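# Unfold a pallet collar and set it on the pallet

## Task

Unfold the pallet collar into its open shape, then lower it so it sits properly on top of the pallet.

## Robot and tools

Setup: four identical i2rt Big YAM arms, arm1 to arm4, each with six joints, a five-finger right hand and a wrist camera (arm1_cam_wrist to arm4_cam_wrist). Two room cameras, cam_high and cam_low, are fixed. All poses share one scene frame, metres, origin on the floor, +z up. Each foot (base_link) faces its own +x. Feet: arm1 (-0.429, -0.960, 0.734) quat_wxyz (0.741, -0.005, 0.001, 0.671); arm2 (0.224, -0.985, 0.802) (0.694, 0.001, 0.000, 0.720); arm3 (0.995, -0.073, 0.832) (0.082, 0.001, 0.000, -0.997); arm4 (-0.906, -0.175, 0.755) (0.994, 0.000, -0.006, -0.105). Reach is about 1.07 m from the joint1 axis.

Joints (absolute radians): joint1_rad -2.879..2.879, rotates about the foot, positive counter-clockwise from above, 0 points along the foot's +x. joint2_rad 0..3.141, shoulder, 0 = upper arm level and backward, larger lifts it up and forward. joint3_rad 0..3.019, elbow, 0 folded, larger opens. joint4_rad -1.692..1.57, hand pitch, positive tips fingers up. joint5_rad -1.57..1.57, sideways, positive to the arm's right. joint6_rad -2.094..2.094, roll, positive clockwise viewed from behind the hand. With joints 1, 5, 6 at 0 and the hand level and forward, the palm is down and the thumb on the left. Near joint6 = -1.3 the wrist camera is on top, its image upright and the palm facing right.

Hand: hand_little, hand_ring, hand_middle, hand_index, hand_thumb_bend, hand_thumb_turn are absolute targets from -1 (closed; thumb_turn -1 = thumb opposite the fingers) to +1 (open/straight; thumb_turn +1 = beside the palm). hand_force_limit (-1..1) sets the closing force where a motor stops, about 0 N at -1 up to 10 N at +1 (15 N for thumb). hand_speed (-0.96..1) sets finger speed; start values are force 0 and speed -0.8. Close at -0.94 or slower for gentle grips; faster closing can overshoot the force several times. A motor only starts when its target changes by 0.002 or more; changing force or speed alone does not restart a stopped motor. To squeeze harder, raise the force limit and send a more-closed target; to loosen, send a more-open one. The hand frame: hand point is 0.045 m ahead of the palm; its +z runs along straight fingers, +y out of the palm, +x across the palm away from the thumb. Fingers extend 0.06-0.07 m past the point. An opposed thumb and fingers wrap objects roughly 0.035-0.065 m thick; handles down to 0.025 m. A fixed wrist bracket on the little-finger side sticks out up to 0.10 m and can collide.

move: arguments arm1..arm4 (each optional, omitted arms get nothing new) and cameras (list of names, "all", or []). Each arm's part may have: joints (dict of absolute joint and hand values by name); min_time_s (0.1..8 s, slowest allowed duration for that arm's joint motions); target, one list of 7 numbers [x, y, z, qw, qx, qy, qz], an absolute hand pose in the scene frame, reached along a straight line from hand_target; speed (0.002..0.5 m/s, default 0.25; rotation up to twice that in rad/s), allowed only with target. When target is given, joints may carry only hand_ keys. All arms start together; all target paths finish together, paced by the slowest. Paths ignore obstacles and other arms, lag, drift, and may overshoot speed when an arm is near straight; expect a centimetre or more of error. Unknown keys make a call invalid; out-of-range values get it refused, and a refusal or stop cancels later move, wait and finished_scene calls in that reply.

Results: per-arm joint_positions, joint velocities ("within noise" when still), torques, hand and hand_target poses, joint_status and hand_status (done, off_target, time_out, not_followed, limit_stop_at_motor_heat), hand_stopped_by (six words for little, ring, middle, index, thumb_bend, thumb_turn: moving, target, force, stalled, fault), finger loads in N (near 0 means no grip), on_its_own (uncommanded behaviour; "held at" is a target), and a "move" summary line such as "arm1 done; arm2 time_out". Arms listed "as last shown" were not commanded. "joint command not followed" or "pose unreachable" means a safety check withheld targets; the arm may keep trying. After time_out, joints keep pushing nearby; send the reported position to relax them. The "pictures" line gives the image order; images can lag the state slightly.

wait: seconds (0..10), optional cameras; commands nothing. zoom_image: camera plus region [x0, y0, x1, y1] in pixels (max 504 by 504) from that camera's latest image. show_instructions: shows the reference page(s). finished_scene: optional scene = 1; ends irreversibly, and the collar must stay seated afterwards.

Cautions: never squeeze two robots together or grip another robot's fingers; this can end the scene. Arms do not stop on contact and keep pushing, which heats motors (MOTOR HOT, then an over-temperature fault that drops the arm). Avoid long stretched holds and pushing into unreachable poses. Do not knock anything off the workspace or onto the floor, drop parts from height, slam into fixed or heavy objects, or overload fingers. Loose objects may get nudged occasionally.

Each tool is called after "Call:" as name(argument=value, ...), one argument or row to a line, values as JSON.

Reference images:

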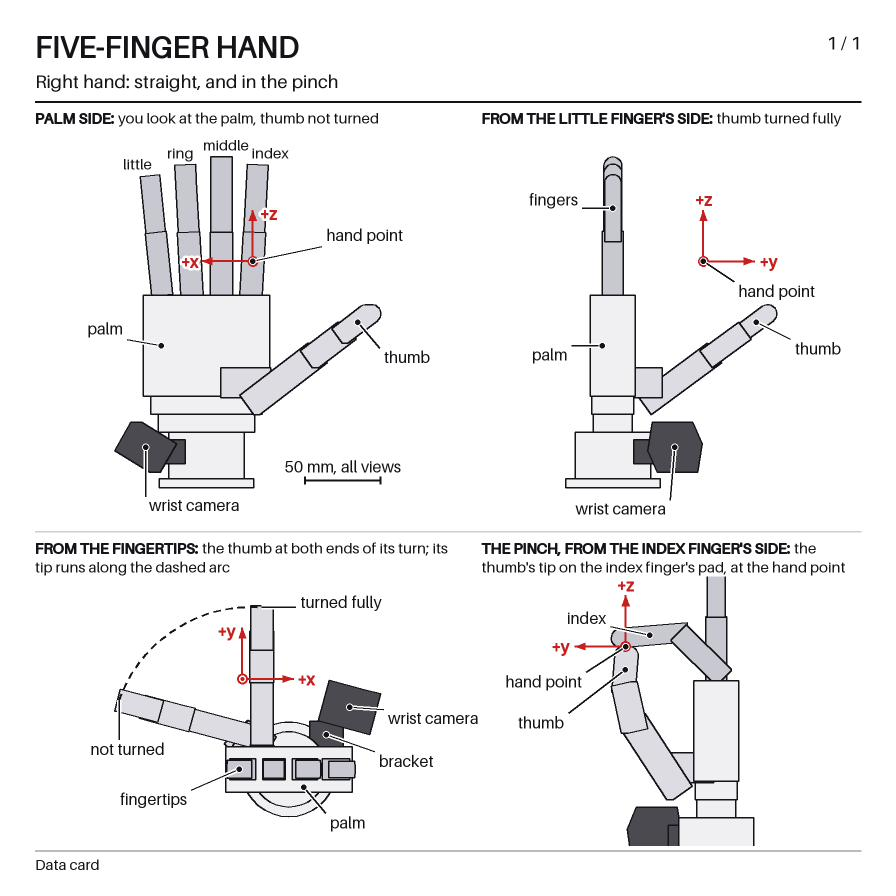

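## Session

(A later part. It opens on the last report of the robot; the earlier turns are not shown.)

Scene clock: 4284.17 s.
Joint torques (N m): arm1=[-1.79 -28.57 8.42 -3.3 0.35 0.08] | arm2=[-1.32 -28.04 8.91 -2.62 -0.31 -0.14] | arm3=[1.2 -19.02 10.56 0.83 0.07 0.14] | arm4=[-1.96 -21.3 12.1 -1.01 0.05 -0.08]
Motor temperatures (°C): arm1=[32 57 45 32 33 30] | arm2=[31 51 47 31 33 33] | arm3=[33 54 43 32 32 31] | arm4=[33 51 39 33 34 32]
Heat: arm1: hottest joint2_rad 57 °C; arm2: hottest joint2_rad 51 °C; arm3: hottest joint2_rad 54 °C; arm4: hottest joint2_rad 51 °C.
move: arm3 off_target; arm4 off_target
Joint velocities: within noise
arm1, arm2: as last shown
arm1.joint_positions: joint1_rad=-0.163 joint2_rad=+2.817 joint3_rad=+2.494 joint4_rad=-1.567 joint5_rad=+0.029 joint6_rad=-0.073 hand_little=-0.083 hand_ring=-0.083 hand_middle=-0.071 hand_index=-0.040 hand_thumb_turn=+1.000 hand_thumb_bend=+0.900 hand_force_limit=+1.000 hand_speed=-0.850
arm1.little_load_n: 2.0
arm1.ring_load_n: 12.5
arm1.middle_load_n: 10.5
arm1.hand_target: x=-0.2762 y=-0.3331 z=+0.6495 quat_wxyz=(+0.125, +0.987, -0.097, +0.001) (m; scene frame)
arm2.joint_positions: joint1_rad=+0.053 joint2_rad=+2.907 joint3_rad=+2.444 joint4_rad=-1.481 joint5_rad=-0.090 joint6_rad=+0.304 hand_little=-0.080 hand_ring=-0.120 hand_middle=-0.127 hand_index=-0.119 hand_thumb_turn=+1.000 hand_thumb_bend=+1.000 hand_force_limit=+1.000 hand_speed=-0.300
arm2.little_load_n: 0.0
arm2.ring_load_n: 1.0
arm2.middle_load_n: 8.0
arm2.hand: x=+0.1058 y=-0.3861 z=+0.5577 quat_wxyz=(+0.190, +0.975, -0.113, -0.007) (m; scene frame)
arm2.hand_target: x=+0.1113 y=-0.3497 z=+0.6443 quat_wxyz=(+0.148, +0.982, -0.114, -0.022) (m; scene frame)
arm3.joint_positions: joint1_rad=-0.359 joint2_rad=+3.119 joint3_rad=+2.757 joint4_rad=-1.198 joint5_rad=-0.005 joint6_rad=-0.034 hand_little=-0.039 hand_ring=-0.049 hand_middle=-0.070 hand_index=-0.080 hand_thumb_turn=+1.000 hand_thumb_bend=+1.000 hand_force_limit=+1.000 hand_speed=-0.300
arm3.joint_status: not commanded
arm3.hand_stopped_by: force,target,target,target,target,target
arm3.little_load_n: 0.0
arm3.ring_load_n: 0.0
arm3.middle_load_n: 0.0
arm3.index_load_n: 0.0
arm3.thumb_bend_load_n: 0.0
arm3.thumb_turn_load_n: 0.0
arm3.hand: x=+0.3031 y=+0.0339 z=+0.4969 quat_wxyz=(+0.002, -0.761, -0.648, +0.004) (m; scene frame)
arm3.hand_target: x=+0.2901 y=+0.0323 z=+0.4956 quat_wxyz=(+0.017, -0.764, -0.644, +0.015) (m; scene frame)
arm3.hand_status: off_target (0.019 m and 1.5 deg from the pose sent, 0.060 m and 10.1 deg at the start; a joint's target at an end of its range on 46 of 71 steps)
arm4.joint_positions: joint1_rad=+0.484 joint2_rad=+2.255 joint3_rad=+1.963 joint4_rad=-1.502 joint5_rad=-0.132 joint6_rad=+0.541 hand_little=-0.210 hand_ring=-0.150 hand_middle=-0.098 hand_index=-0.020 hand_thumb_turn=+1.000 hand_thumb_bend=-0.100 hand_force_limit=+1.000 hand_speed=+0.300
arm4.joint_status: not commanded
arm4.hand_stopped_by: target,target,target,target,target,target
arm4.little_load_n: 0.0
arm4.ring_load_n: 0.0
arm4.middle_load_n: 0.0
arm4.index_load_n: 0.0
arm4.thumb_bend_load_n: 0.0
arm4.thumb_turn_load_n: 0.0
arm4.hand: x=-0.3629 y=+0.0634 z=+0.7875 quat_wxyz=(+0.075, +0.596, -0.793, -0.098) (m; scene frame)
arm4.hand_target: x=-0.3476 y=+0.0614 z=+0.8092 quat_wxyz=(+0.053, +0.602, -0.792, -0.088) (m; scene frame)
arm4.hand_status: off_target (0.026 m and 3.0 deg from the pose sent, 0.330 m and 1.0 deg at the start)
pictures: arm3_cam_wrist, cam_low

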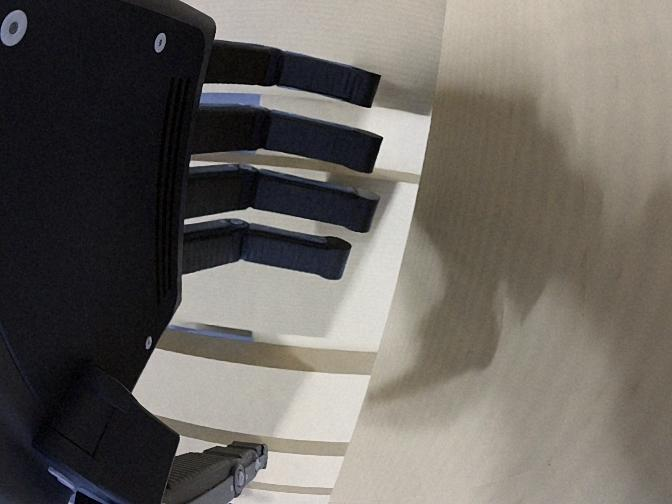

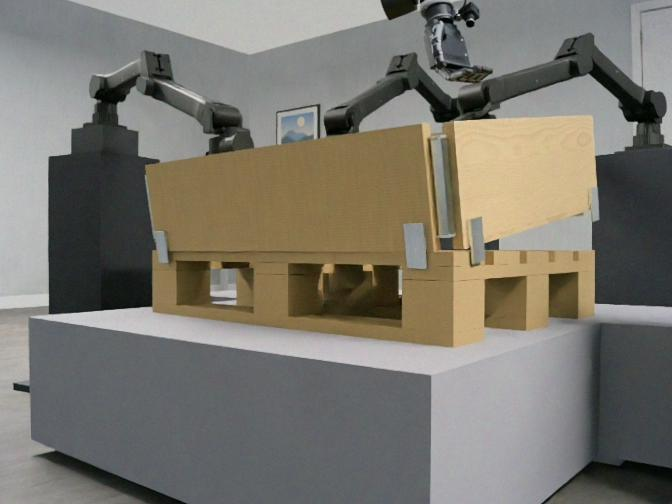

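Call:
move(
  arm3={"target": [0.2800, 0.0000, 0.8100, 0.0089, -0.7615, -0.6477, 0.0141], "speed": 0.2},
  cameras=["cam_high", "cam_low"],
)

Call:
move(
  arm3={"target": [0.5200, -0.0300, 0.8200, -0.0442, -0.7603, -0.6471, -0.0312], "speed": 0.25},
  arm4={"target": [-0.5600, 0.0600, 0.8300, 0.0524, 0.606, -0.790, -0.0887], "speed": 0.25},
  cameras=["cam_high", "cam_low", "arm1_cam_wrist", "arm2_cam_wrist"],
)

Scene clock: 4306.53 s.
Joint torques (N m): arm1=[-1.73 -28.45 8.4 -3.3 0.32 0.07] | arm2=[-1.32 -28.1 8.91 -2.66 -0.33 -0.14] | arm3=[1.44 -21.6 11.95 -0.46 -0.08 0.15] | arm4=[-1.73 -21.13 11.97 -1.01 0.05 -0.09]
Motor temperatures (°C): arm1=[32 57 44 32 33 30] | arm2=[31 51 46 31 33 33] | arm3=[33 52 42 31 32 31] | arm4=[33 51 40 33 33 32]
Heat: arm1: hottest joint2_rad 57 °C; arm2: hottest joint2_rad 51 °C; arm3: hottest joint2_rad 52 °C; arm4: hottest joint2_rad 51 °C.
move: arm3 off_target
Joint velocities: within noise
arm1, arm2, arm4: as last shown
arm1.little_load_n: 2.5
arm1.thumb_bend_load_n: -0.5
arm1.hand_target: x=-0.2763 y=-0.3330 z=+0.6495 quat_wxyz=(+0.125, +0.987, -0.097, +0.001) (m; scene frame)
arm2.joint_positions: joint1_rad=+0.053 joint2_rad=+2.907 joint3_rad=+2.444 joint4_rad=-1.481 joint5_rad=-0.088 joint6_rad=+0.304 hand_little=-0.080 hand_ring=-0.120 hand_middle=-0.127 hand_index=-0.119 hand_thumb_turn=+1.000 hand_thumb_bend=+1.000 hand_force_limit=+1.000 hand_speed=-0.300
arm2.hand: x=+0.1061 y=-0.3861 z=+0.5576 quat_wxyz=(+0.190, +0.975, -0.113, -0.006) (m; scene frame)
arm2.hand_target: x=+0.1113 y=-0.3498 z=+0.6443 quat_wxyz=(+0.148, +0.982, -0.114, -0.021) (m; scene frame)
arm3.joint_positions: joint1_rad=-0.319 joint2_rad=+2.665 joint3_rad=+2.608 joint4_rad=-1.522 joint5_rad=-0.008 joint6_rad=-0.005 hand_little=-0.039 hand_ring=-0.049 hand_middle=-0.070 hand_index=-0.080 hand_thumb_turn=+1.000 hand_thumb_bend=+1.000 hand_force_limit=+1.000 hand_speed=-0.300
arm3.joint_status: not commanded
arm3.hand_stopped_by: force,target,target,target,target,target
arm3.little_load_n: 0.0
arm3.ring_load_n: 0.0
arm3.middle_load_n: 0.0
arm3.index_load_n: 0.0
arm3.thumb_bend_load_n: 0.0
arm3.thumb_turn_load_n: 0.0
arm3.hand: x=+0.2905 y=+0.0048 z=+0.7845 quat_wxyz=(-0.007, -0.758, -0.652, -0.001) (m; scene frame)
arm3.hand_target: x=+0.2777 y=+0.0010 z=+0.8095 quat_wxyz=(+0.010, -0.761, -0.649, +0.015) (m; scene frame)
arm3.hand_status: off_target (0.028 m and 2.6 deg from the pose sent, 0.316 m and 1.5 deg at the start)
arm4.ring_load_n: 0.5
arm4.index_load_n: 0.5
arm4.thumb_turn_load_n: -0.5
pictures: cam_high, cam_low

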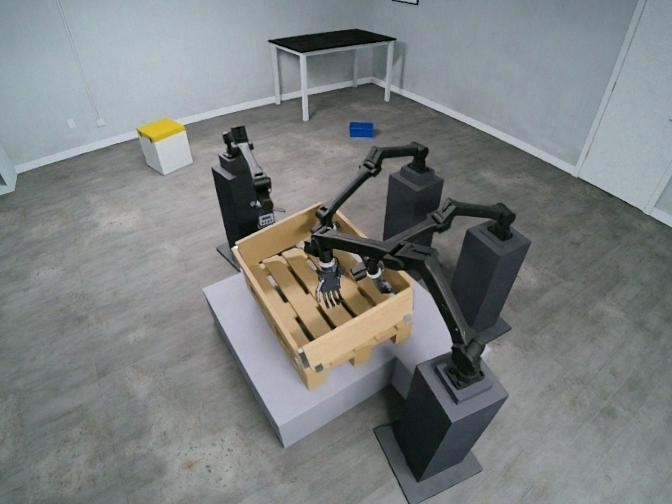

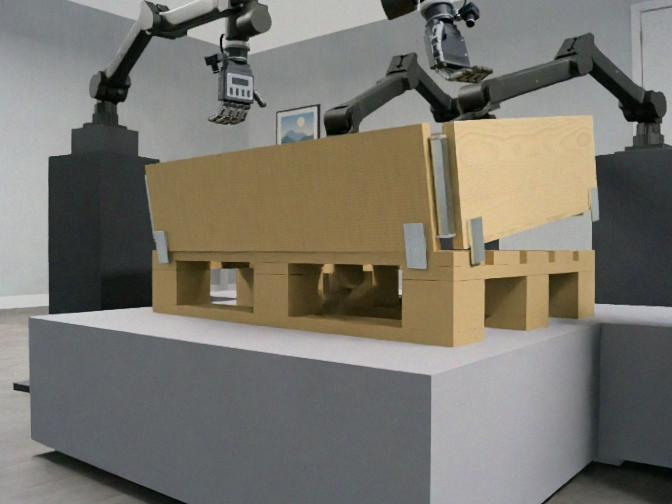

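Scene clock: 4308.20 s.
Joint torques (N m): arm1=[-1.67 -28.51 8.39 -3.26 0.32 0.08] | arm2=[-1.26 -28.04 8.91 -2.62 -0.33 -0.14] | arm3=[-0.15 -15.85 6.87 0.14 -0.04 0.04] | arm4=[-0.67 -13.74 7.16 0.06 -0.23 0.18]
Motor temperatures (°C): arm1=[32 57 44 32 33 30] | arm2=[31 51 45 31 33 33] | arm3=[33 52 42 31 32 31] | arm4=[33 50 40 33 33 32]
Heat: arm1: hottest joint2_rad 57 °C; arm2: hottest joint2_rad 51 °C; arm3: hottest joint2_rad 52 °C; arm4: hottest joint2_rad 50 °C.
move: arm3 off_target; arm4 done
Joint velocities: within noise
arm1, arm2: as last shown
arm1.ring_load_n: 12.0
arm1.index_load_n: 0.5
arm1.thumb_bend_load_n: 0.0
arm3.joint_positions: joint1_rad=-0.321 joint2_rad=+2.007 joint3_rad=+1.433 joint4_rad=-1.146 joint5_rad=-0.010 joint6_rad=-0.005 hand_little=-0.039 hand_ring=-0.049 hand_middle=-0.070 hand_index=-0.080 hand_thumb_turn=+1.000 hand_thumb_bend=+1.000 hand_force_limit=+1.000 hand_speed=-0.300
arm3.joint_status: not commanded
arm3.hand_stopped_by: force,target,target,target,target,target
arm3.little_load_n: 0.0
arm3.ring_load_n: 0.0
arm3.middle_load_n: 0.0
arm3.index_load_n: 0.0
arm3.thumb_bend_load_n: 0.0
arm3.thumb_turn_load_n: 0.0
arm3.hand: x=+0.5312 y=-0.0323 z=+0.8124 quat_wxyz=(-0.061, -0.756, -0.650, -0.046) (m; scene frame)
arm3.hand_target: x=+0.5208 y=-0.0290 z=+0.8233 quat_wxyz=(-0.044, -0.761, -0.647, -0.030) (m; scene frame)
arm3.hand_status: off_target (0.014 m and 2.6 deg from the pose sent, 0.235 m and 5.6 deg at the start)
arm4.joint_positions: joint1_rad=+0.589 joint2_rad=+1.714 joint3_rad=+1.233 joint4_rad=-1.267 joint5_rad=-0.146 joint6_rad=+0.606 hand_little=-0.210 hand_ring=-0.150 hand_middle=-0.098 hand_index=-0.020 hand_thumb_turn=+1.000 hand_thumb_bend=-0.100 hand_force_limit=+1.000 hand_speed=+0.300
arm4.joint_status: not commanded
arm4.hand_stopped_by: target,target,target,target,target,target
arm4.little_load_n: 0.0
arm4.ring_load_n: 0.0
arm4.middle_load_n: 0.0
arm4.index_load_n: 0.0
arm4.thumb_bend_load_n: 0.0
arm4.thumb_turn_load_n: 0.0
arm4.hand: x=-0.5626 y=+0.0557 z=+0.8299 quat_wxyz=(+0.060, +0.613, -0.782, -0.091) (m; scene frame)
arm4.hand_target: x=-0.5605 y=+0.0588 z=+0.8321 quat_wxyz=(+0.052, +0.609, -0.787, -0.089) (m; scene frame)
arm4.hand_status: done (0.005 m and 1.5 deg from the pose sent, 0.202 m and 3.0 deg at the start)
pictures: arm1_cam_wrist, arm2_cam_wrist, cam_high, cam_low

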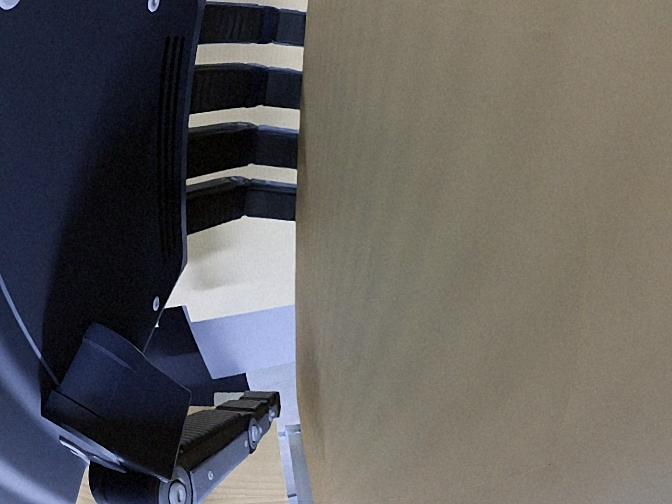

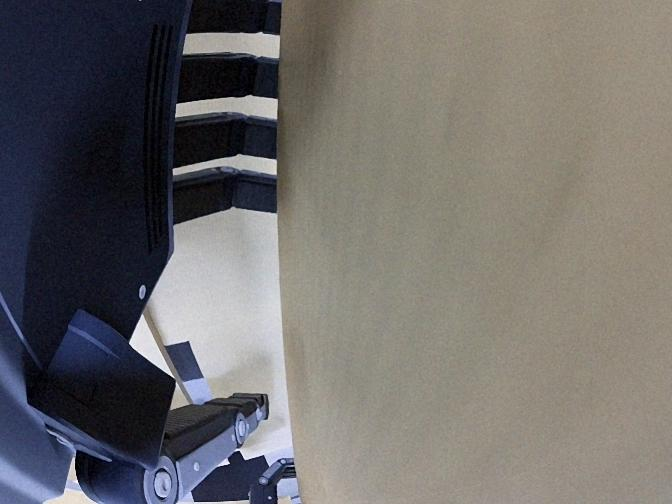

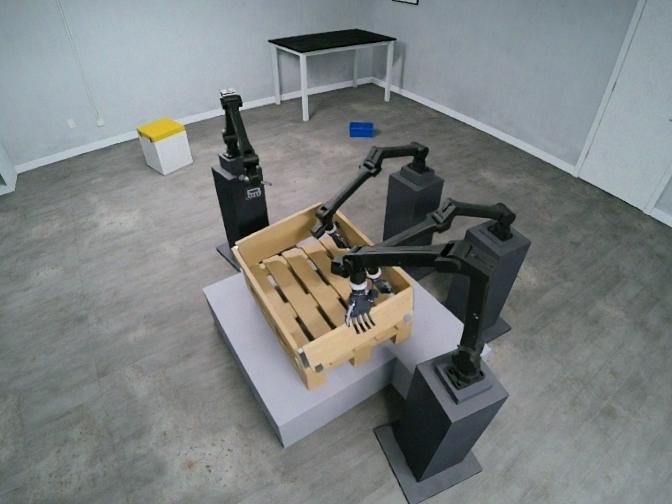

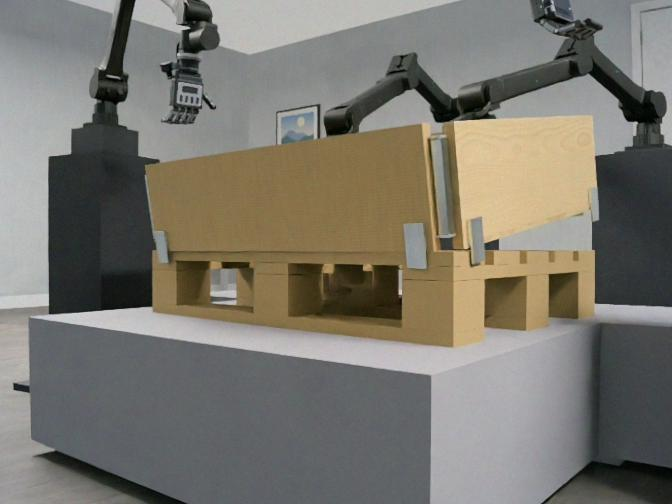

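Call:
zoom_image(
  camera="cam_high",
  region=[360, 270, 440, 350],
)

Call:
zoom_image(
  camera="cam_low",
  region=[530, 160, 640, 270],
)

Scaled by 6.300 from the camera's 672x504 image, which has a finer 960x720 frame.

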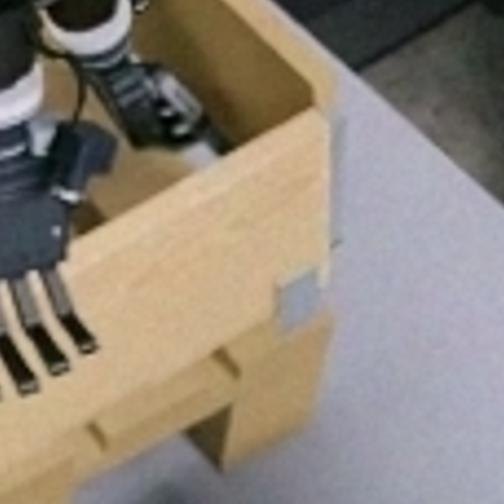

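Scaled by 4.582 from the camera's 672x504 image, which has a finer 960x720 frame.

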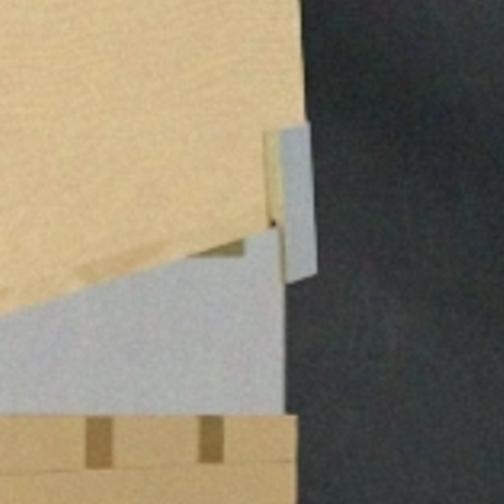

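Call:
move(
  arm1={"target": [-0.2762, -0.3500, 0.6450, 0.125, 0.987, -0.100, 0.002], "speed": 0.03},
  arm2={"target": [0.1112, -0.3670, 0.6420, 0.149, 0.982, -0.114, -0.022], "speed": 0.03},
  cameras=["cam_high", "cam_low"],
)

Call:
zoom_image(
  camera="cam_low",
  region=[390, 190, 530, 290],
)

Call:
zoom_image(
  camera="cam_high",
  region=[360, 270, 440, 350],
)

Call:
zoom_image(
  camera="cam_high",
  region=[280, 320, 350, 390],
)

Scene clock: 4331.93 s.
Joint torques (N m): arm1=[-1.67 -28.98 5.3 -3.6 0.22 0.33] | arm2=[-0.85 -28.1 5.14 -2.96 -0.57 -0.09] | arm3=[-0.5 -16.56 7.16 0.42 -0.03 0.05] | arm4=[-0.73 -13.74 7.15 0.05 -0.24 0.23]
Motor temperatures (°C): arm1=[32 58 43 33 33 30] | arm2=[31 52 45 31 33 33] | arm3=[33 50 40 31 32 30] | arm4=[33 47 40 32 33 32]
Heat: arm1: hottest joint2_rad 58 °C; arm2: hottest joint2_rad 52 °C; arm3: hottest joint2_rad 50 °C; arm4: hottest joint2_rad 47 °C.
move: arm1 off_target; arm2 off_target
Joint velocities: within noise
arm1.joint_positions: joint1_rad=-0.173 joint2_rad=+2.777 joint3_rad=+2.235 joint4_rad=-1.319 joint5_rad=+0.034 joint6_rad=-0.097 hand_little=-0.083 hand_ring=-0.083 hand_middle=-0.071 hand_index=-0.040 hand_thumb_turn=+1.000 hand_thumb_bend=+0.900 hand_force_limit=+1.000 hand_speed=-0.850
arm1.joint_status: not commanded
arm1.hand_stopped_by: target,force,target,target,target,target
arm1.little_load_n: 3.0
arm1.ring_load_n: 11.0
arm1.middle_load_n: 8.5
arm1.index_load_n: 0.0
arm1.thumb_bend_load_n: 0.5
arm1.thumb_turn_load_n: 0.5
arm1.hand: x=-0.2856 y=-0.3890 z=+0.4950 quat_wxyz=(+0.149, +0.985, -0.085, -0.007) (m; scene frame)
arm1.hand_target: x=-0.2770 y=-0.3662 z=+0.5835 quat_wxyz=(+0.125, +0.987, -0.103, +0.002) (m; scene frame)
arm1.hand_status: off_target (0.155 m and 3.4 deg from the pose sent, 0.086 m and 4.7 deg at the start; pose on its path clipped on 33 of 38 steps)
arm2.joint_positions: joint1_rad=+0.053 joint2_rad=+2.883 joint3_rad=+2.204 joint4_rad=-1.241 joint5_rad=-0.085 joint6_rad=+0.302 hand_little=-0.080 hand_ring=-0.120 hand_middle=-0.127 hand_index=-0.119 hand_thumb_turn=+1.000 hand_thumb_bend=+1.000 hand_force_limit=+1.000 hand_speed=-0.300
arm2.joint_status: not commanded
arm2.hand_stopped_by: target,target,target,target,target,target
arm2.little_load_n: 0.0
arm2.ring_load_n: 1.0
arm2.middle_load_n: 7.0
arm2.index_load_n: 7.0
arm2.thumb_bend_load_n: 0.0
arm2.thumb_turn_load_n: 0.5
arm2.hand: x=+0.1102 y=-0.4248 z=+0.4943 quat_wxyz=(+0.177, +0.978, -0.112, -0.008) (m; scene frame)
arm2.hand_target: x=+0.1104 y=-0.3902 z=+0.5794 quat_wxyz=(+0.149, +0.982, -0.114, -0.022) (m; scene frame)
arm2.hand_status: off_target (0.159 m and 3.6 deg from the pose sent, 0.087 m and 5.1 deg at the start; pose on its path clipped on 33 of 38 steps)
arm3, arm4: as last shown
arm3.joint_positions: joint1_rad=-0.325 joint2_rad=+2.007 joint3_rad=+1.433 joint4_rad=-1.146 joint5_rad=-0.010 joint6_rad=-0.005 hand_little=-0.039 hand_ring=-0.049 hand_middle=-0.070 hand_index=-0.080 hand_thumb_turn=+1.000 hand_thumb_bend=+1.000 hand_force_limit=+1.000 hand_speed=-0.300
arm3.hand: x=+0.5314 y=-0.0301 z=+0.8124 quat_wxyz=(-0.061, -0.758, -0.648, -0.046) (m; scene frame)
arm3.hand_target: x=+0.5210 y=-0.0268 z=+0.8233 quat_wxyz=(-0.044, -0.762, -0.645, -0.030) (m; scene frame)
arm4.middle_load_n: 0.5
pictures: cam_high, cam_low

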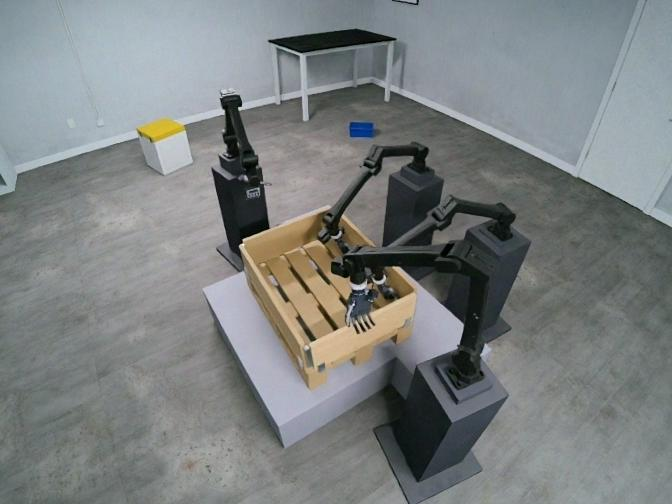

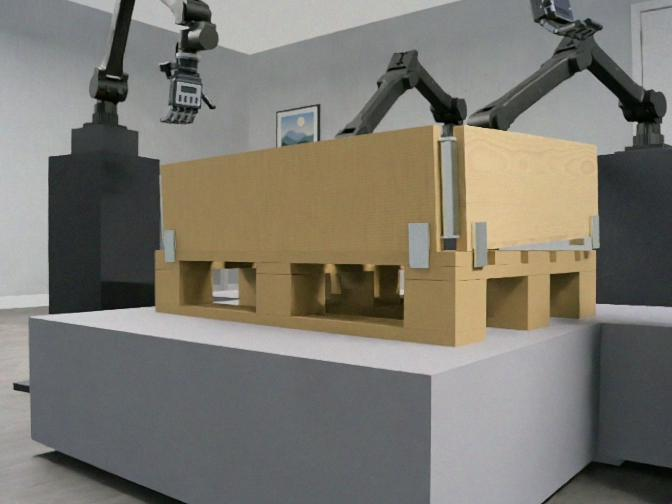

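Scaled by 3.600 from the camera's 672x504 image, which has a finer 960x720 frame.

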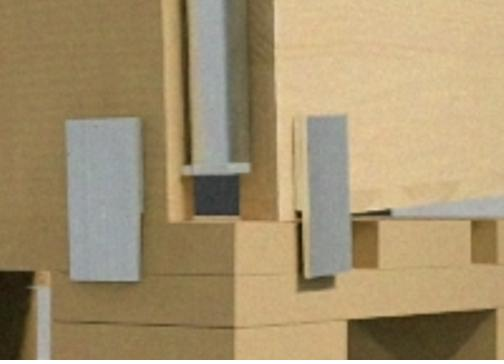

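Scaled by 6.300 from the camera's 672x504 image, which has a finer 960x720 frame.

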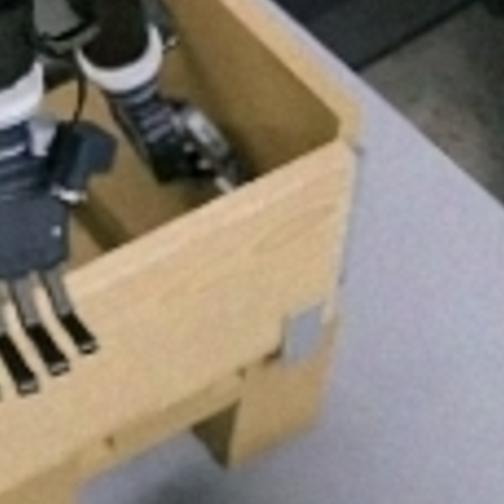

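Scaled by 7.200 from the camera's 672x504 image, which has a finer 960x720 frame.

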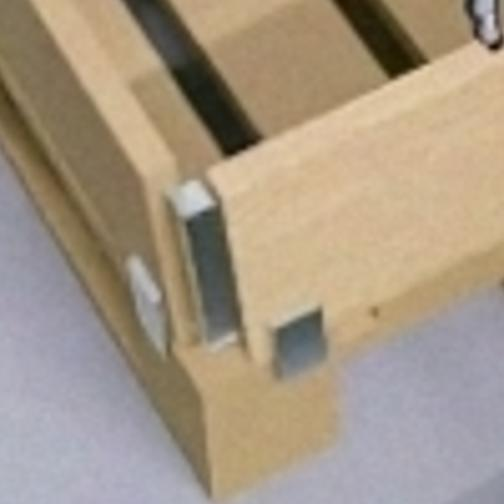

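Call:
zoom_image(
  camera="cam_low",
  region=[510, 190, 630, 280],
)

Call:
move(
  cameras=["arm1_cam_wrist", "arm2_cam_wrist"],
)

Scaled by 4.200 from the camera's 672x504 image, which has a finer 960x720 frame.

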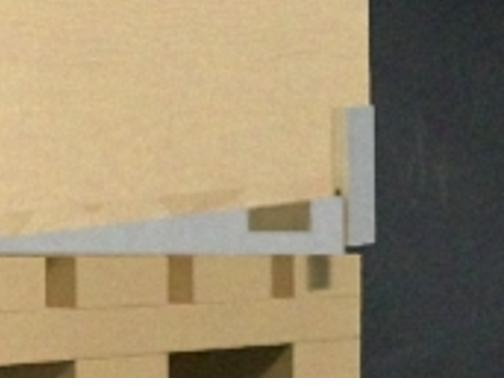

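Scene clock: 4334.43 s.
Joint torques (N m): arm1=[-1.9 -29.04 5.34 -3.59 0.22 0.33] | arm2=[-0.91 -28.16 5.11 -2.97 -0.57 -0.09] | arm3=[-0.21 -16.91 6.78 0.29 -0.03 0.1] | arm4=[-0.67 -13.74 7.15 0.09 -0.24 0.22]
Motor temperatures (°C): arm1=[32 58 43 33 33 30] | arm2=[31 53 44 31 33 33] | arm3=[33 49 40 31 32 30] | arm4=[33 47 40 32 33 32]
Heat: arm1: hottest joint2_rad 58 °C; arm2: hottest joint2_rad 53 °C; arm3: hottest joint2_rad 49 °C; arm4: hottest joint2_rad 47 °C.
Joint velocities: within noise
arm1.joint_positions: joint1_rad=-0.173 joint2_rad=+2.777 joint3_rad=+2.235 joint4_rad=-1.319 joint5_rad=+0.034 joint6_rad=-0.097 hand_little=-0.083 hand_ring=-0.083 hand_middle=-0.071 hand_index=-0.040 hand_thumb_turn=+1.000 hand_thumb_bend=+0.900 hand_force_limit=+1.000 hand_speed=-0.850
arm1.joint_status: not commanded
arm1.hand_stopped_by: target,force,target,target,target,target
arm1.little_load_n: 2.5
arm1.ring_load_n: 11.0
arm1.middle_load_n: 8.5
arm1.index_load_n: 0.0
arm1.thumb_bend_load_n: 0.5
arm1.thumb_turn_load_n: 0.5
arm1.hand: x=-0.2856 y=-0.3890 z=+0.4950 quat_wxyz=(+0.149, +0.985, -0.085, -0.007) (m; scene frame)
arm1.hand_target: x=-0.2770 y=-0.3662 z=+0.5835 quat_wxyz=(+0.125, +0.987, -0.103, +0.002) (m; scene frame)
arm1.hand_status: off_target (0.155 m and 3.4 deg from the pose sent, 0.086 m and 4.7 deg at the start; pose on its path clipped on 33 of 38 steps)
arm2.joint_positions: joint1_rad=+0.053 joint2_rad=+2.883 joint3_rad=+2.204 joint4_rad=-1.241 joint5_rad=-0.085 joint6_rad=+0.302 hand_little=-0.080 hand_ring=-0.120 hand_middle=-0.127 hand_index=-0.119 hand_thumb_turn=+1.000 hand_thumb_bend=+1.000 hand_force_limit=+1.000 hand_speed=-0.300
arm2.joint_status: not commanded
arm2.hand_stopped_by: target,target,target,target,target,target
arm2.little_load_n: 0.0
arm2.ring_load_n: 1.5
arm2.middle_load_n: 7.0
arm2.index_load_n: 7.0
arm2.thumb_bend_load_n: 0.0
arm2.thumb_turn_load_n: 0.0
arm2.hand: x=+0.1102 y=-0.4248 z=+0.4943 quat_wxyz=(+0.177, +0.978, -0.112, -0.008) (m; scene frame)
arm2.hand_target: x=+0.1104 y=-0.3903 z=+0.5794 quat_wxyz=(+0.149, +0.982, -0.114, -0.022) (m; scene frame)
arm2.hand_status: off_target (0.159 m and 3.6 deg from the pose sent, 0.087 m and 5.1 deg at the start; pose on its path clipped on 33 of 38 steps)
arm3.joint_positions: joint1_rad=-0.325 joint2_rad=+2.007 joint3_rad=+1.433 joint4_rad=-1.146 joint5_rad=-0.010 joint6_rad=-0.005 hand_little=-0.039 hand_ring=-0.049 hand_middle=-0.070 hand_index=-0.080 hand_thumb_turn=+1.000 hand_thumb_bend=+1.000 hand_force_limit=+1.000 hand_speed=-0.300
arm3.joint_status: not commanded
arm3.hand_stopped_by: force,target,target,target,target,target
arm3.little_load_n: 0.0
arm3.ring_load_n: 0.0
arm3.middle_load_n: 0.0
arm3.index_load_n: 0.0
arm3.thumb_bend_load_n: 0.0
arm3.thumb_turn_load_n: 0.0
arm3.hand: x=+0.5314 y=-0.0301 z=+0.8124 quat_wxyz=(-0.061, -0.758, -0.648, -0.046) (m; scene frame)
arm3.hand_target: x=+0.5210 y=-0.0268 z=+0.8233 quat_wxyz=(-0.044, -0.762, -0.645, -0.030) (m; scene frame)
arm3.hand_status: not commanded
arm4.joint_positions: joint1_rad=+0.589 joint2_rad=+1.714 joint3_rad=+1.233 joint4_rad=-1.267 joint5_rad=-0.146 joint6_rad=+0.606 hand_little=-0.210 hand_ring=-0.150 hand_middle=-0.098 hand_index=-0.020 hand_thumb_turn=+1.000 hand_thumb_bend=-0.100 hand_force_limit=+1.000 hand_speed=+0.300
arm4.joint_status: not commanded
arm4.hand_stopped_by: target,target,target,target,target,target
arm4.little_load_n: 0.5
arm4.ring_load_n: 0.0
arm4.middle_load_n: 0.0
arm4.index_load_n: 0.0
arm4.thumb_bend_load_n: 0.0
arm4.thumb_turn_load_n: 0.0
arm4.hand: x=-0.5626 y=+0.0557 z=+0.8299 quat_wxyz=(+0.060, +0.613, -0.782, -0.091) (m; scene frame)
arm4.hand_target: x=-0.5605 y=+0.0588 z=+0.8321 quat_wxyz=(+0.052, +0.609, -0.787, -0.089) (m; scene frame)
arm4.hand_status: not commanded
pictures: arm1_cam_wrist, arm2_cam_wrist

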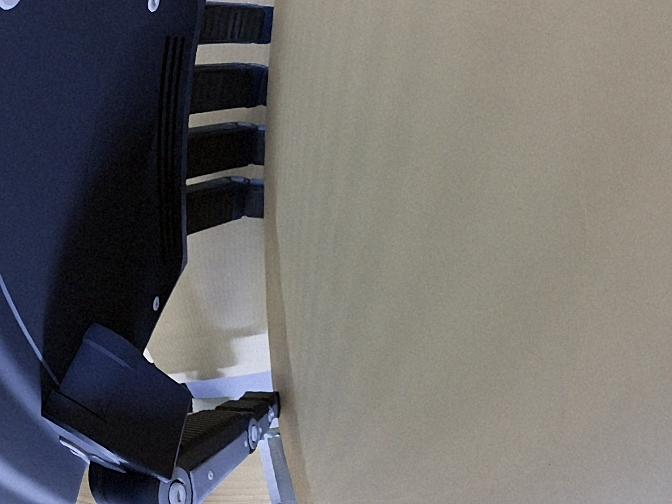

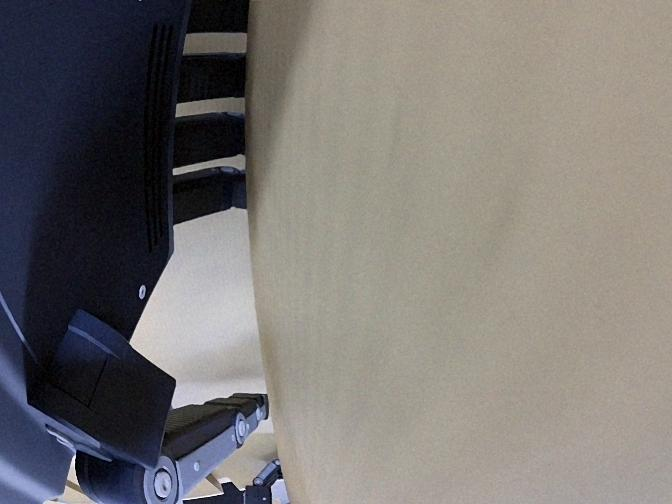

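Call:
zoom_image(
  camera="cam_low",
  region=[560, 225, 610, 265],
)

Call:
zoom_image(
  camera="cam_low",
  region=[150, 220, 210, 270],
)

This scene's latest camera images include none from cam_low. They are from: arm1_cam_wrist, arm2_cam_wrist. cam_low's image comes with the result of a call that names it in "cameras".

This scene's latest camera images include none from cam_low. They are from: arm1_cam_wrist, arm2_cam_wrist. cam_low's image comes with the result of a call that names it in "cameras".

Call:
move(
  cameras=["cam_low", "cam_high"],
)

Call:
zoom_image(
  camera="cam_low",
  region=[550, 215, 620, 265],
)

Call:
zoom_image(
  camera="cam_low",
  region=[150, 220, 210, 270],
)

Scene clock: 4345.43 s.
Joint torques (N m): arm1=[-1.9 -29.1 5.35 -3.64 0.22 0.33] | arm2=[-0.91 -28.16 5.14 -2.97 -0.57 -0.09] | arm3=[0.21 -16.73 6.69 0.35 -0.03 0.02] | arm4=[-0.67 -13.74 7.16 0.08 -0.24 0.22]
Motor temperatures (°C): arm1=[32 59 42 33 33 30] | arm2=[31 55 43 31 33 33] | arm3=[33 49 39 31 32 30] | arm4=[33 46 40 32 33 32]
Heat: arm1: hottest joint2_rad 59 °C; arm2: hottest joint2_rad 55 °C; arm3: hottest joint2_rad 49 °C; arm4: hottest joint2_rad 46 °C.
Joint velocities: within noise
arm1.joint_positions: joint1_rad=-0.173 joint2_rad=+2.777 joint3_rad=+2.235 joint4_rad=-1.319 joint5_rad=+0.034 joint6_rad=-0.097 hand_little=-0.083 hand_ring=-0.083 hand_middle=-0.071 hand_index=-0.040 hand_thumb_turn=+1.000 hand_thumb_bend=+0.900 hand_force_limit=+1.000 hand_speed=-0.850
arm1.joint_status: not commanded
arm1.hand_stopped_by: target,force,target,target,target,target
arm1.little_load_n: 2.5
arm1.ring_load_n: 11.5
arm1.middle_load_n: 8.5
arm1.index_load_n: 0.0
arm1.thumb_bend_load_n: 0.5
arm1.thumb_turn_load_n: 0.5
arm1.hand: x=-0.2856 y=-0.3890 z=+0.4950 quat_wxyz=(+0.149, +0.985, -0.085, -0.007) (m; scene frame)
arm1.hand_target: x=-0.2770 y=-0.3662 z=+0.5835 quat_wxyz=(+0.125, +0.987, -0.103, +0.002) (m; scene frame)
arm1.hand_status: off_target (0.155 m and 3.4 deg from the pose sent, 0.086 m and 4.7 deg at the start; pose on its path clipped on 33 of 38 steps)
arm2.joint_positions: joint1_rad=+0.053 joint2_rad=+2.883 joint3_rad=+2.204 joint4_rad=-1.241 joint5_rad=-0.085 joint6_rad=+0.302 hand_little=-0.080 hand_ring=-0.120 hand_middle=-0.127 hand_index=-0.119 hand_thumb_turn=+1.000 hand_thumb_bend=+1.000 hand_force_limit=+1.000 hand_speed=-0.300
arm2.joint_status: not commanded
arm2.hand_stopped_by: target,target,target,target,target,target
arm2.little_load_n: 0.0
arm2.ring_load_n: 1.5
arm2.middle_load_n: 6.5
arm2.index_load_n: 7.0
arm2.thumb_bend_load_n: 0.0
arm2.thumb_turn_load_n: 0.0
arm2.hand: x=+0.1102 y=-0.4248 z=+0.4943 quat_wxyz=(+0.177, +0.978, -0.112, -0.008) (m; scene frame)
arm2.hand_target: x=+0.1104 y=-0.3903 z=+0.5794 quat_wxyz=(+0.149, +0.982, -0.114, -0.022) (m; scene frame)
arm2.hand_status: off_target (0.159 m and 3.6 deg from the pose sent, 0.087 m and 5.1 deg at the start; pose on its path clipped on 33 of 38 steps)
arm3.joint_positions: joint1_rad=-0.325 joint2_rad=+2.007 joint3_rad=+1.433 joint4_rad=-1.146 joint5_rad=-0.010 joint6_rad=-0.005 hand_little=-0.039 hand_ring=-0.049 hand_middle=-0.070 hand_index=-0.080 hand_thumb_turn=+1.000 hand_thumb_bend=+1.000 hand_force_limit=+1.000 hand_speed=-0.300
arm3.joint_status: not commanded
arm3.hand_stopped_by: force,target,target,target,target,target
arm3.little_load_n: 0.0
arm3.ring_load_n: 0.0
arm3.middle_load_n: 0.0
arm3.index_load_n: 0.5
arm3.thumb_bend_load_n: 0.0
arm3.thumb_turn_load_n: 0.0
arm3.hand: x=+0.5314 y=-0.0301 z=+0.8124 quat_wxyz=(-0.061, -0.758, -0.648, -0.046) (m; scene frame)
arm3.hand_target: x=+0.5210 y=-0.0268 z=+0.8233 quat_wxyz=(-0.044, -0.762, -0.645, -0.030) (m; scene frame)
arm3.hand_status: not commanded
arm4.joint_positions: joint1_rad=+0.589 joint2_rad=+1.714 joint3_rad=+1.233 joint4_rad=-1.267 joint5_rad=-0.146 joint6_rad=+0.606 hand_little=-0.210 hand_ring=-0.150 hand_middle=-0.098 hand_index=-0.020 hand_thumb_turn=+1.000 hand_thumb_bend=-0.100 hand_force_limit=+1.000 hand_speed=+0.300
arm4.joint_status: not commanded
arm4.hand_stopped_by: target,target,target,target,target,target
arm4.little_load_n: 0.5
arm4.ring_load_n: 0.0
arm4.middle_load_n: 0.0
arm4.index_load_n: 0.0
arm4.thumb_bend_load_n: 0.0
arm4.thumb_turn_load_n: 0.0
arm4.hand: x=-0.5626 y=+0.0557 z=+0.8299 quat_wxyz=(+0.060, +0.613, -0.782, -0.091) (m; scene frame)
arm4.hand_target: x=-0.5605 y=+0.0588 z=+0.8321 quat_wxyz=(+0.052, +0.609, -0.787, -0.089) (m; scene frame)
arm4.hand_status: not commanded
pictures: cam_high, cam_low

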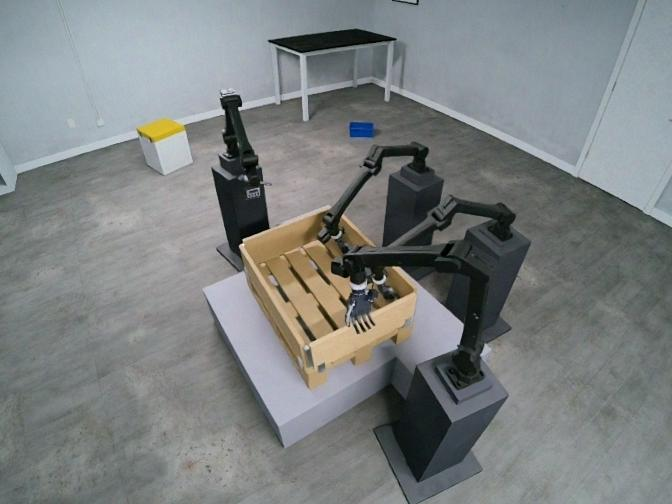

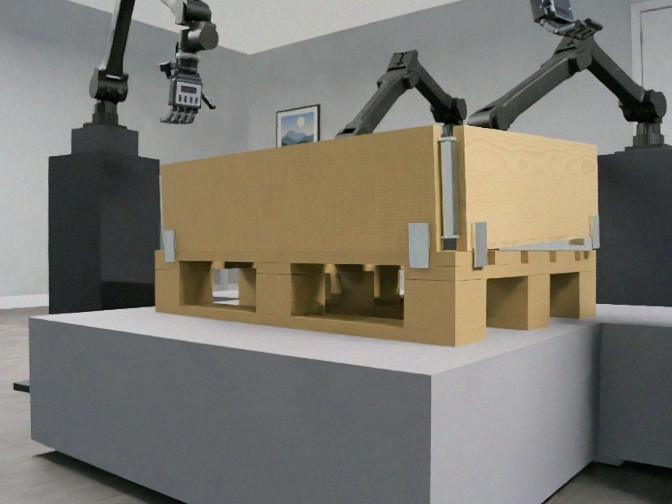

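Scaled by 7.200 from the camera's 672x504 image, which has a finer 960x720 frame.

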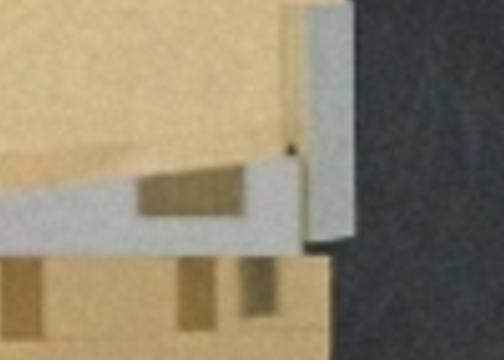

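Scaled by 8.400 from the camera's 672x504 image, which has a finer 960x720 frame.

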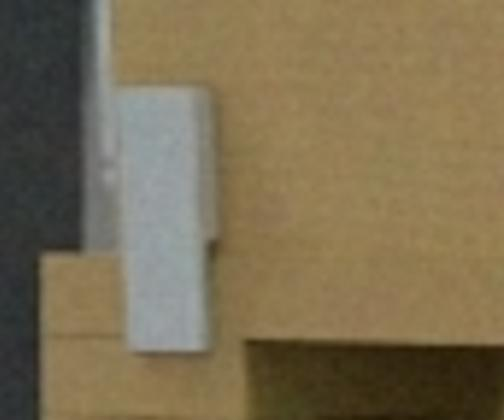

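Call:
zoom_image(
  camera="cam_high",
  region=[390, 265, 440, 335],
)

Call:
zoom_image(
  camera="cam_high",
  region=[230, 215, 280, 265],
)

Scaled by 7.200 from the camera's 672x504 image, which has a finer 960x720 frame.

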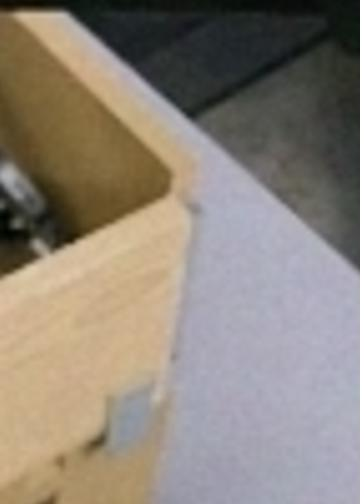

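Scaled by 10.080 from the camera's 672x504 image, which has a finer 960x720 frame.

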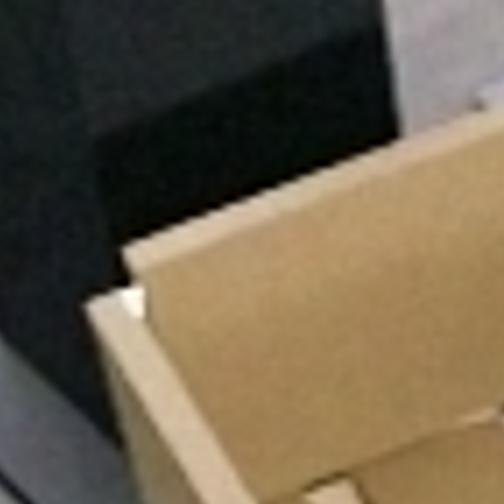

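Call:
move(
  arm4={"target": [-0.6000, -0.3400, 0.7800, -0.026, 0.80, -0.60, 0.004], "speed": 0.2},
  cameras=["arm4_cam_wrist", "cam_high"],
)

Scene clock: 4374.43 s.
Joint torques (N m): arm1=[-1.73 -29.1 5.37 -3.58 0.21 0.33] | arm2=[-0.91 -28.22 5.14 -2.97 -0.57 -0.09] | arm3=[-0.44 -16.67 6.87 0.28 -0.04 0.05] | arm4=[0.5 -10.7 8.13 0.38 -0.15 -0.07]
Motor temperatures (°C): arm1=[32 60 41 33 33 30] | arm2=[31 58 42 31 34 33] | arm3=[33 48 38 31 32 30] | arm4=[33 44 40 32 32 32]
Heat: arm1: hottest joint2_rad 60 °C; arm2: hottest joint2_rad 58 °C; arm3: hottest joint2_rad 48 °C; arm4: hottest joint2_rad 44 °C.
move: arm4 off_target
Joint velocities: within noise
arm1, arm2, arm3: as last shown
arm1.ring_load_n: 11.0
arm1.middle_load_n: 9.0
arm2.thumb_bend_load_n: -0.5
arm3.index_load_n: 0.0
arm3.thumb_bend_load_n: -0.5
arm4.joint_positions: joint1_rad=-0.263 joint2_rad=+1.590 joint3_rad=+0.976 joint4_rad=-0.991 joint5_rad=-0.048 joint6_rad=-0.722 hand_little=-0.210 hand_ring=-0.150 hand_middle=-0.098 hand_index=-0.020 hand_thumb_turn=+1.000 hand_thumb_bend=-0.100 hand_force_limit=+1.000 hand_speed=+0.300
arm4.joint_status: not commanded
arm4.hand_stopped_by: target,target,target,target,target,target
arm4.little_load_n: 0.0
arm4.ring_load_n: 0.0
arm4.middle_load_n: 0.0
arm4.index_load_n: 0.0
arm4.thumb_bend_load_n: 0.0
arm4.thumb_turn_load_n: 0.0
arm4.hand: x=-0.6115 y=-0.3339 z=+0.7807 quat_wxyz=(-0.023, +0.789, -0.614, -0.015) (m; scene frame)
arm4.hand_target: x=-0.6021 y=-0.3373 z=+0.7820 quat_wxyz=(-0.027, +0.796, -0.605, -0.004) (m; scene frame)
arm4.hand_status: off_target (0.013 m and 3.0 deg from the pose sent, 0.401 m and 33.4 deg at the start)
pictures: arm4_cam_wrist, cam_high

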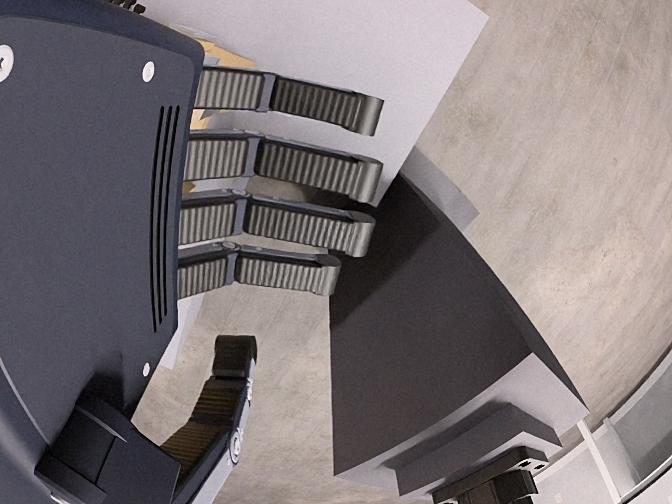

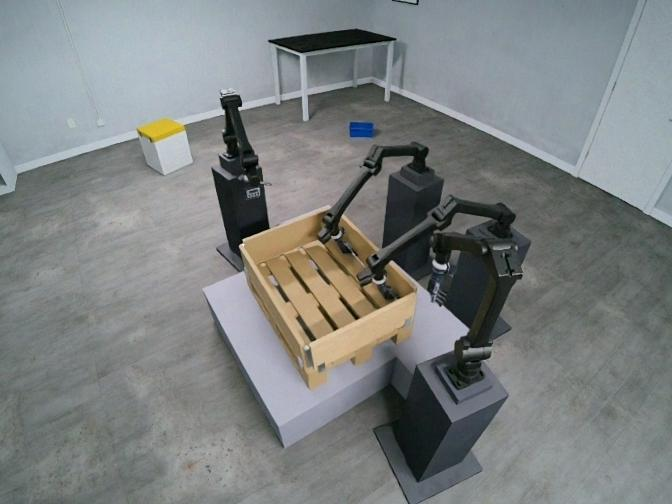

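Call:
move(
  arm4={"target": [-0.5500, -0.2600, 0.7800, 0.0, 0.999, -0.0436, 0.0], "speed": 0.3},
  cameras=["arm4_cam_wrist", "cam_high"],
)

Scene clock: 4384.07 s.
Joint torques (N m): arm1=[-1.73 -28.92 5.34 -3.58 0.22 0.33] | arm2=[-0.91 -28.22 5.14 -2.97 -0.57 -0.09] | arm3=[-0.73 -16.85 6.91 0.21 -0.06 0.05] | arm4=[-0.62 -12.1 6.35 0.42 0.18 -0.09]
Motor temperatures (°C): arm1=[32 60 41 33 33 30] | arm2=[31 58 42 31 34 33] | arm3=[33 47 38 31 32 30] | arm4=[32 44 40 32 32 32]
Heat: arm1: hottest joint2_rad 60 °C; arm2: hottest joint2_rad 58 °C; arm3: hottest joint2_rad 47 °C; arm4: hottest joint2_rad 44 °C.
move: arm4 done
Joint velocities: within noise
arm1, arm2, arm3: as last shown
arm1.middle_load_n: 8.5
arm2.thumb_bend_load_n: 0.0
arm3.thumb_bend_load_n: 0.0
arm4.joint_positions: joint1_rad=+0.138 joint2_rad=+1.579 joint3_rad=+0.944 joint4_rad=-0.976 joint5_rad=-0.002 joint6_rad=-1.541 hand_little=-0.210 hand_ring=-0.150 hand_middle=-0.098 hand_index=-0.020 hand_thumb_turn=+1.000 hand_thumb_bend=-0.100 hand_force_limit=+1.000 hand_speed=+0.300
arm4.joint_status: not commanded
arm4.hand_stopped_by: target,target,target,target,target,target
arm4.little_load_n: 0.0
arm4.ring_load_n: 0.0
arm4.middle_load_n: 0.0
arm4.index_load_n: 0.0
arm4.thumb_bend_load_n: -0.5
arm4.thumb_turn_load_n: 0.0
arm4.hand: x=-0.5540 y=-0.2597 z=+0.7750 quat_wxyz=(-0.001, +0.999, -0.051, -0.014) (m; scene frame)
arm4.hand_target: x=-0.5505 y=-0.2599 z=+0.7792 quat_wxyz=(+0.001, +0.999, -0.041, -0.001) (m; scene frame)
arm4.hand_status: done (0.006 m and 1.8 deg from the pose sent, 0.096 m and 70.8 deg at the start)
pictures: arm4_cam_wrist, cam_high

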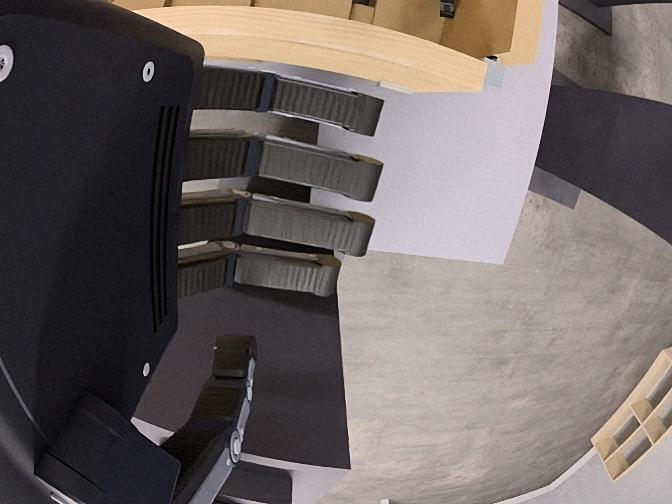

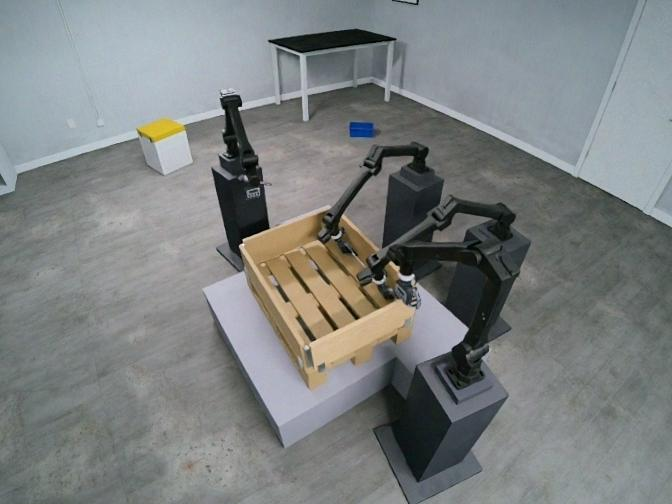

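Call:
move(
  arm4={"target": [-0.6600, -0.4300, 0.6200, 0.2649, -0.2649, 0.6556, -0.6556], "speed": 0.3},
  cameras=["arm4_cam_wrist"],
)

Scene clock: 4402.47 s.
Joint torques (N m): arm1=[-1.67 -29.1 5.38 -3.58 0.22 0.33] | arm2=[-0.97 -28.16 5.12 -2.96 -0.57 -0.08] | arm3=[-0.03 -16.62 6.93 0.24 -0.09 0.07] | arm4=[0.09 -9.41 -1.84 2.25 0.08 0.21]
Motor temperatures (°C): arm1=[32 60 40 33 33 30] | arm2=[31 59 41 31 34 33] | arm3=[33 47 38 31 32 30] | arm4=[32 44 40 32 32 32]
Heat: arm1: hottest joint2_rad 60 °C; arm2: hottest joint2_rad 59 °C; arm3: hottest joint2_rad 47 °C; arm4: hottest joint2_rad 44 °C.
move: arm4 off_target
Joint velocities: within noise
arm1, arm2, arm3: as last shown
arm1.middle_load_n: 9.0
arm4.joint_positions: joint1_rad=-0.856 joint2_rad=+2.282 joint3_rad=+0.258 joint4_rad=+1.540 joint5_rad=-0.356 joint6_rad=-0.157 hand_little=-0.210 hand_ring=-0.150 hand_middle=-0.098 hand_index=-0.020 hand_thumb_turn=+1.000 hand_thumb_bend=-0.100 hand_force_limit=+1.000 hand_speed=+0.300
arm4.joint_status: not commanded
arm4.hand_stopped_by: target,target,target,target,target,target
arm4.little_load_n: 0.0
arm4.ring_load_n: 0.0
arm4.middle_load_n: 0.0
arm4.index_load_n: 0.0
arm4.thumb_bend_load_n: 0.0
arm4.thumb_turn_load_n: 0.0
arm4.hand: x=-0.6616 y=-0.4340 z=+0.6156 quat_wxyz=(-0.242, +0.358, -0.765, +0.478) (m; scene frame)
arm4.hand_target: x=-0.6569 y=-0.4353 z=+0.6207 quat_wxyz=(-0.247, +0.353, -0.760, +0.486) (m; scene frame)
arm4.hand_status: off_target (0.006 m and 26.3 deg from the pose sent, 0.254 m and 146.4 deg at the start; pose on its path clipped on 48 of 165 steps; a joint's target at an end of its range on 71 of 165 steps)
pictures: arm4_cam_wrist

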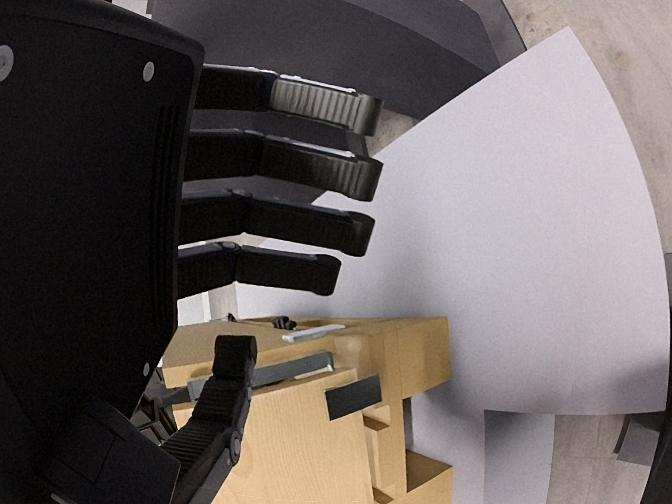

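Call:
zoom_image(
  camera="arm4_cam_wrist",
  region=[200, 290, 480, 470],
)

Scaled by 1.800 from the camera's 672x504 image, which has a finer 960x720 frame.

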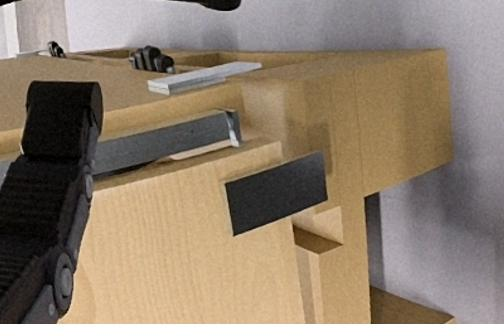

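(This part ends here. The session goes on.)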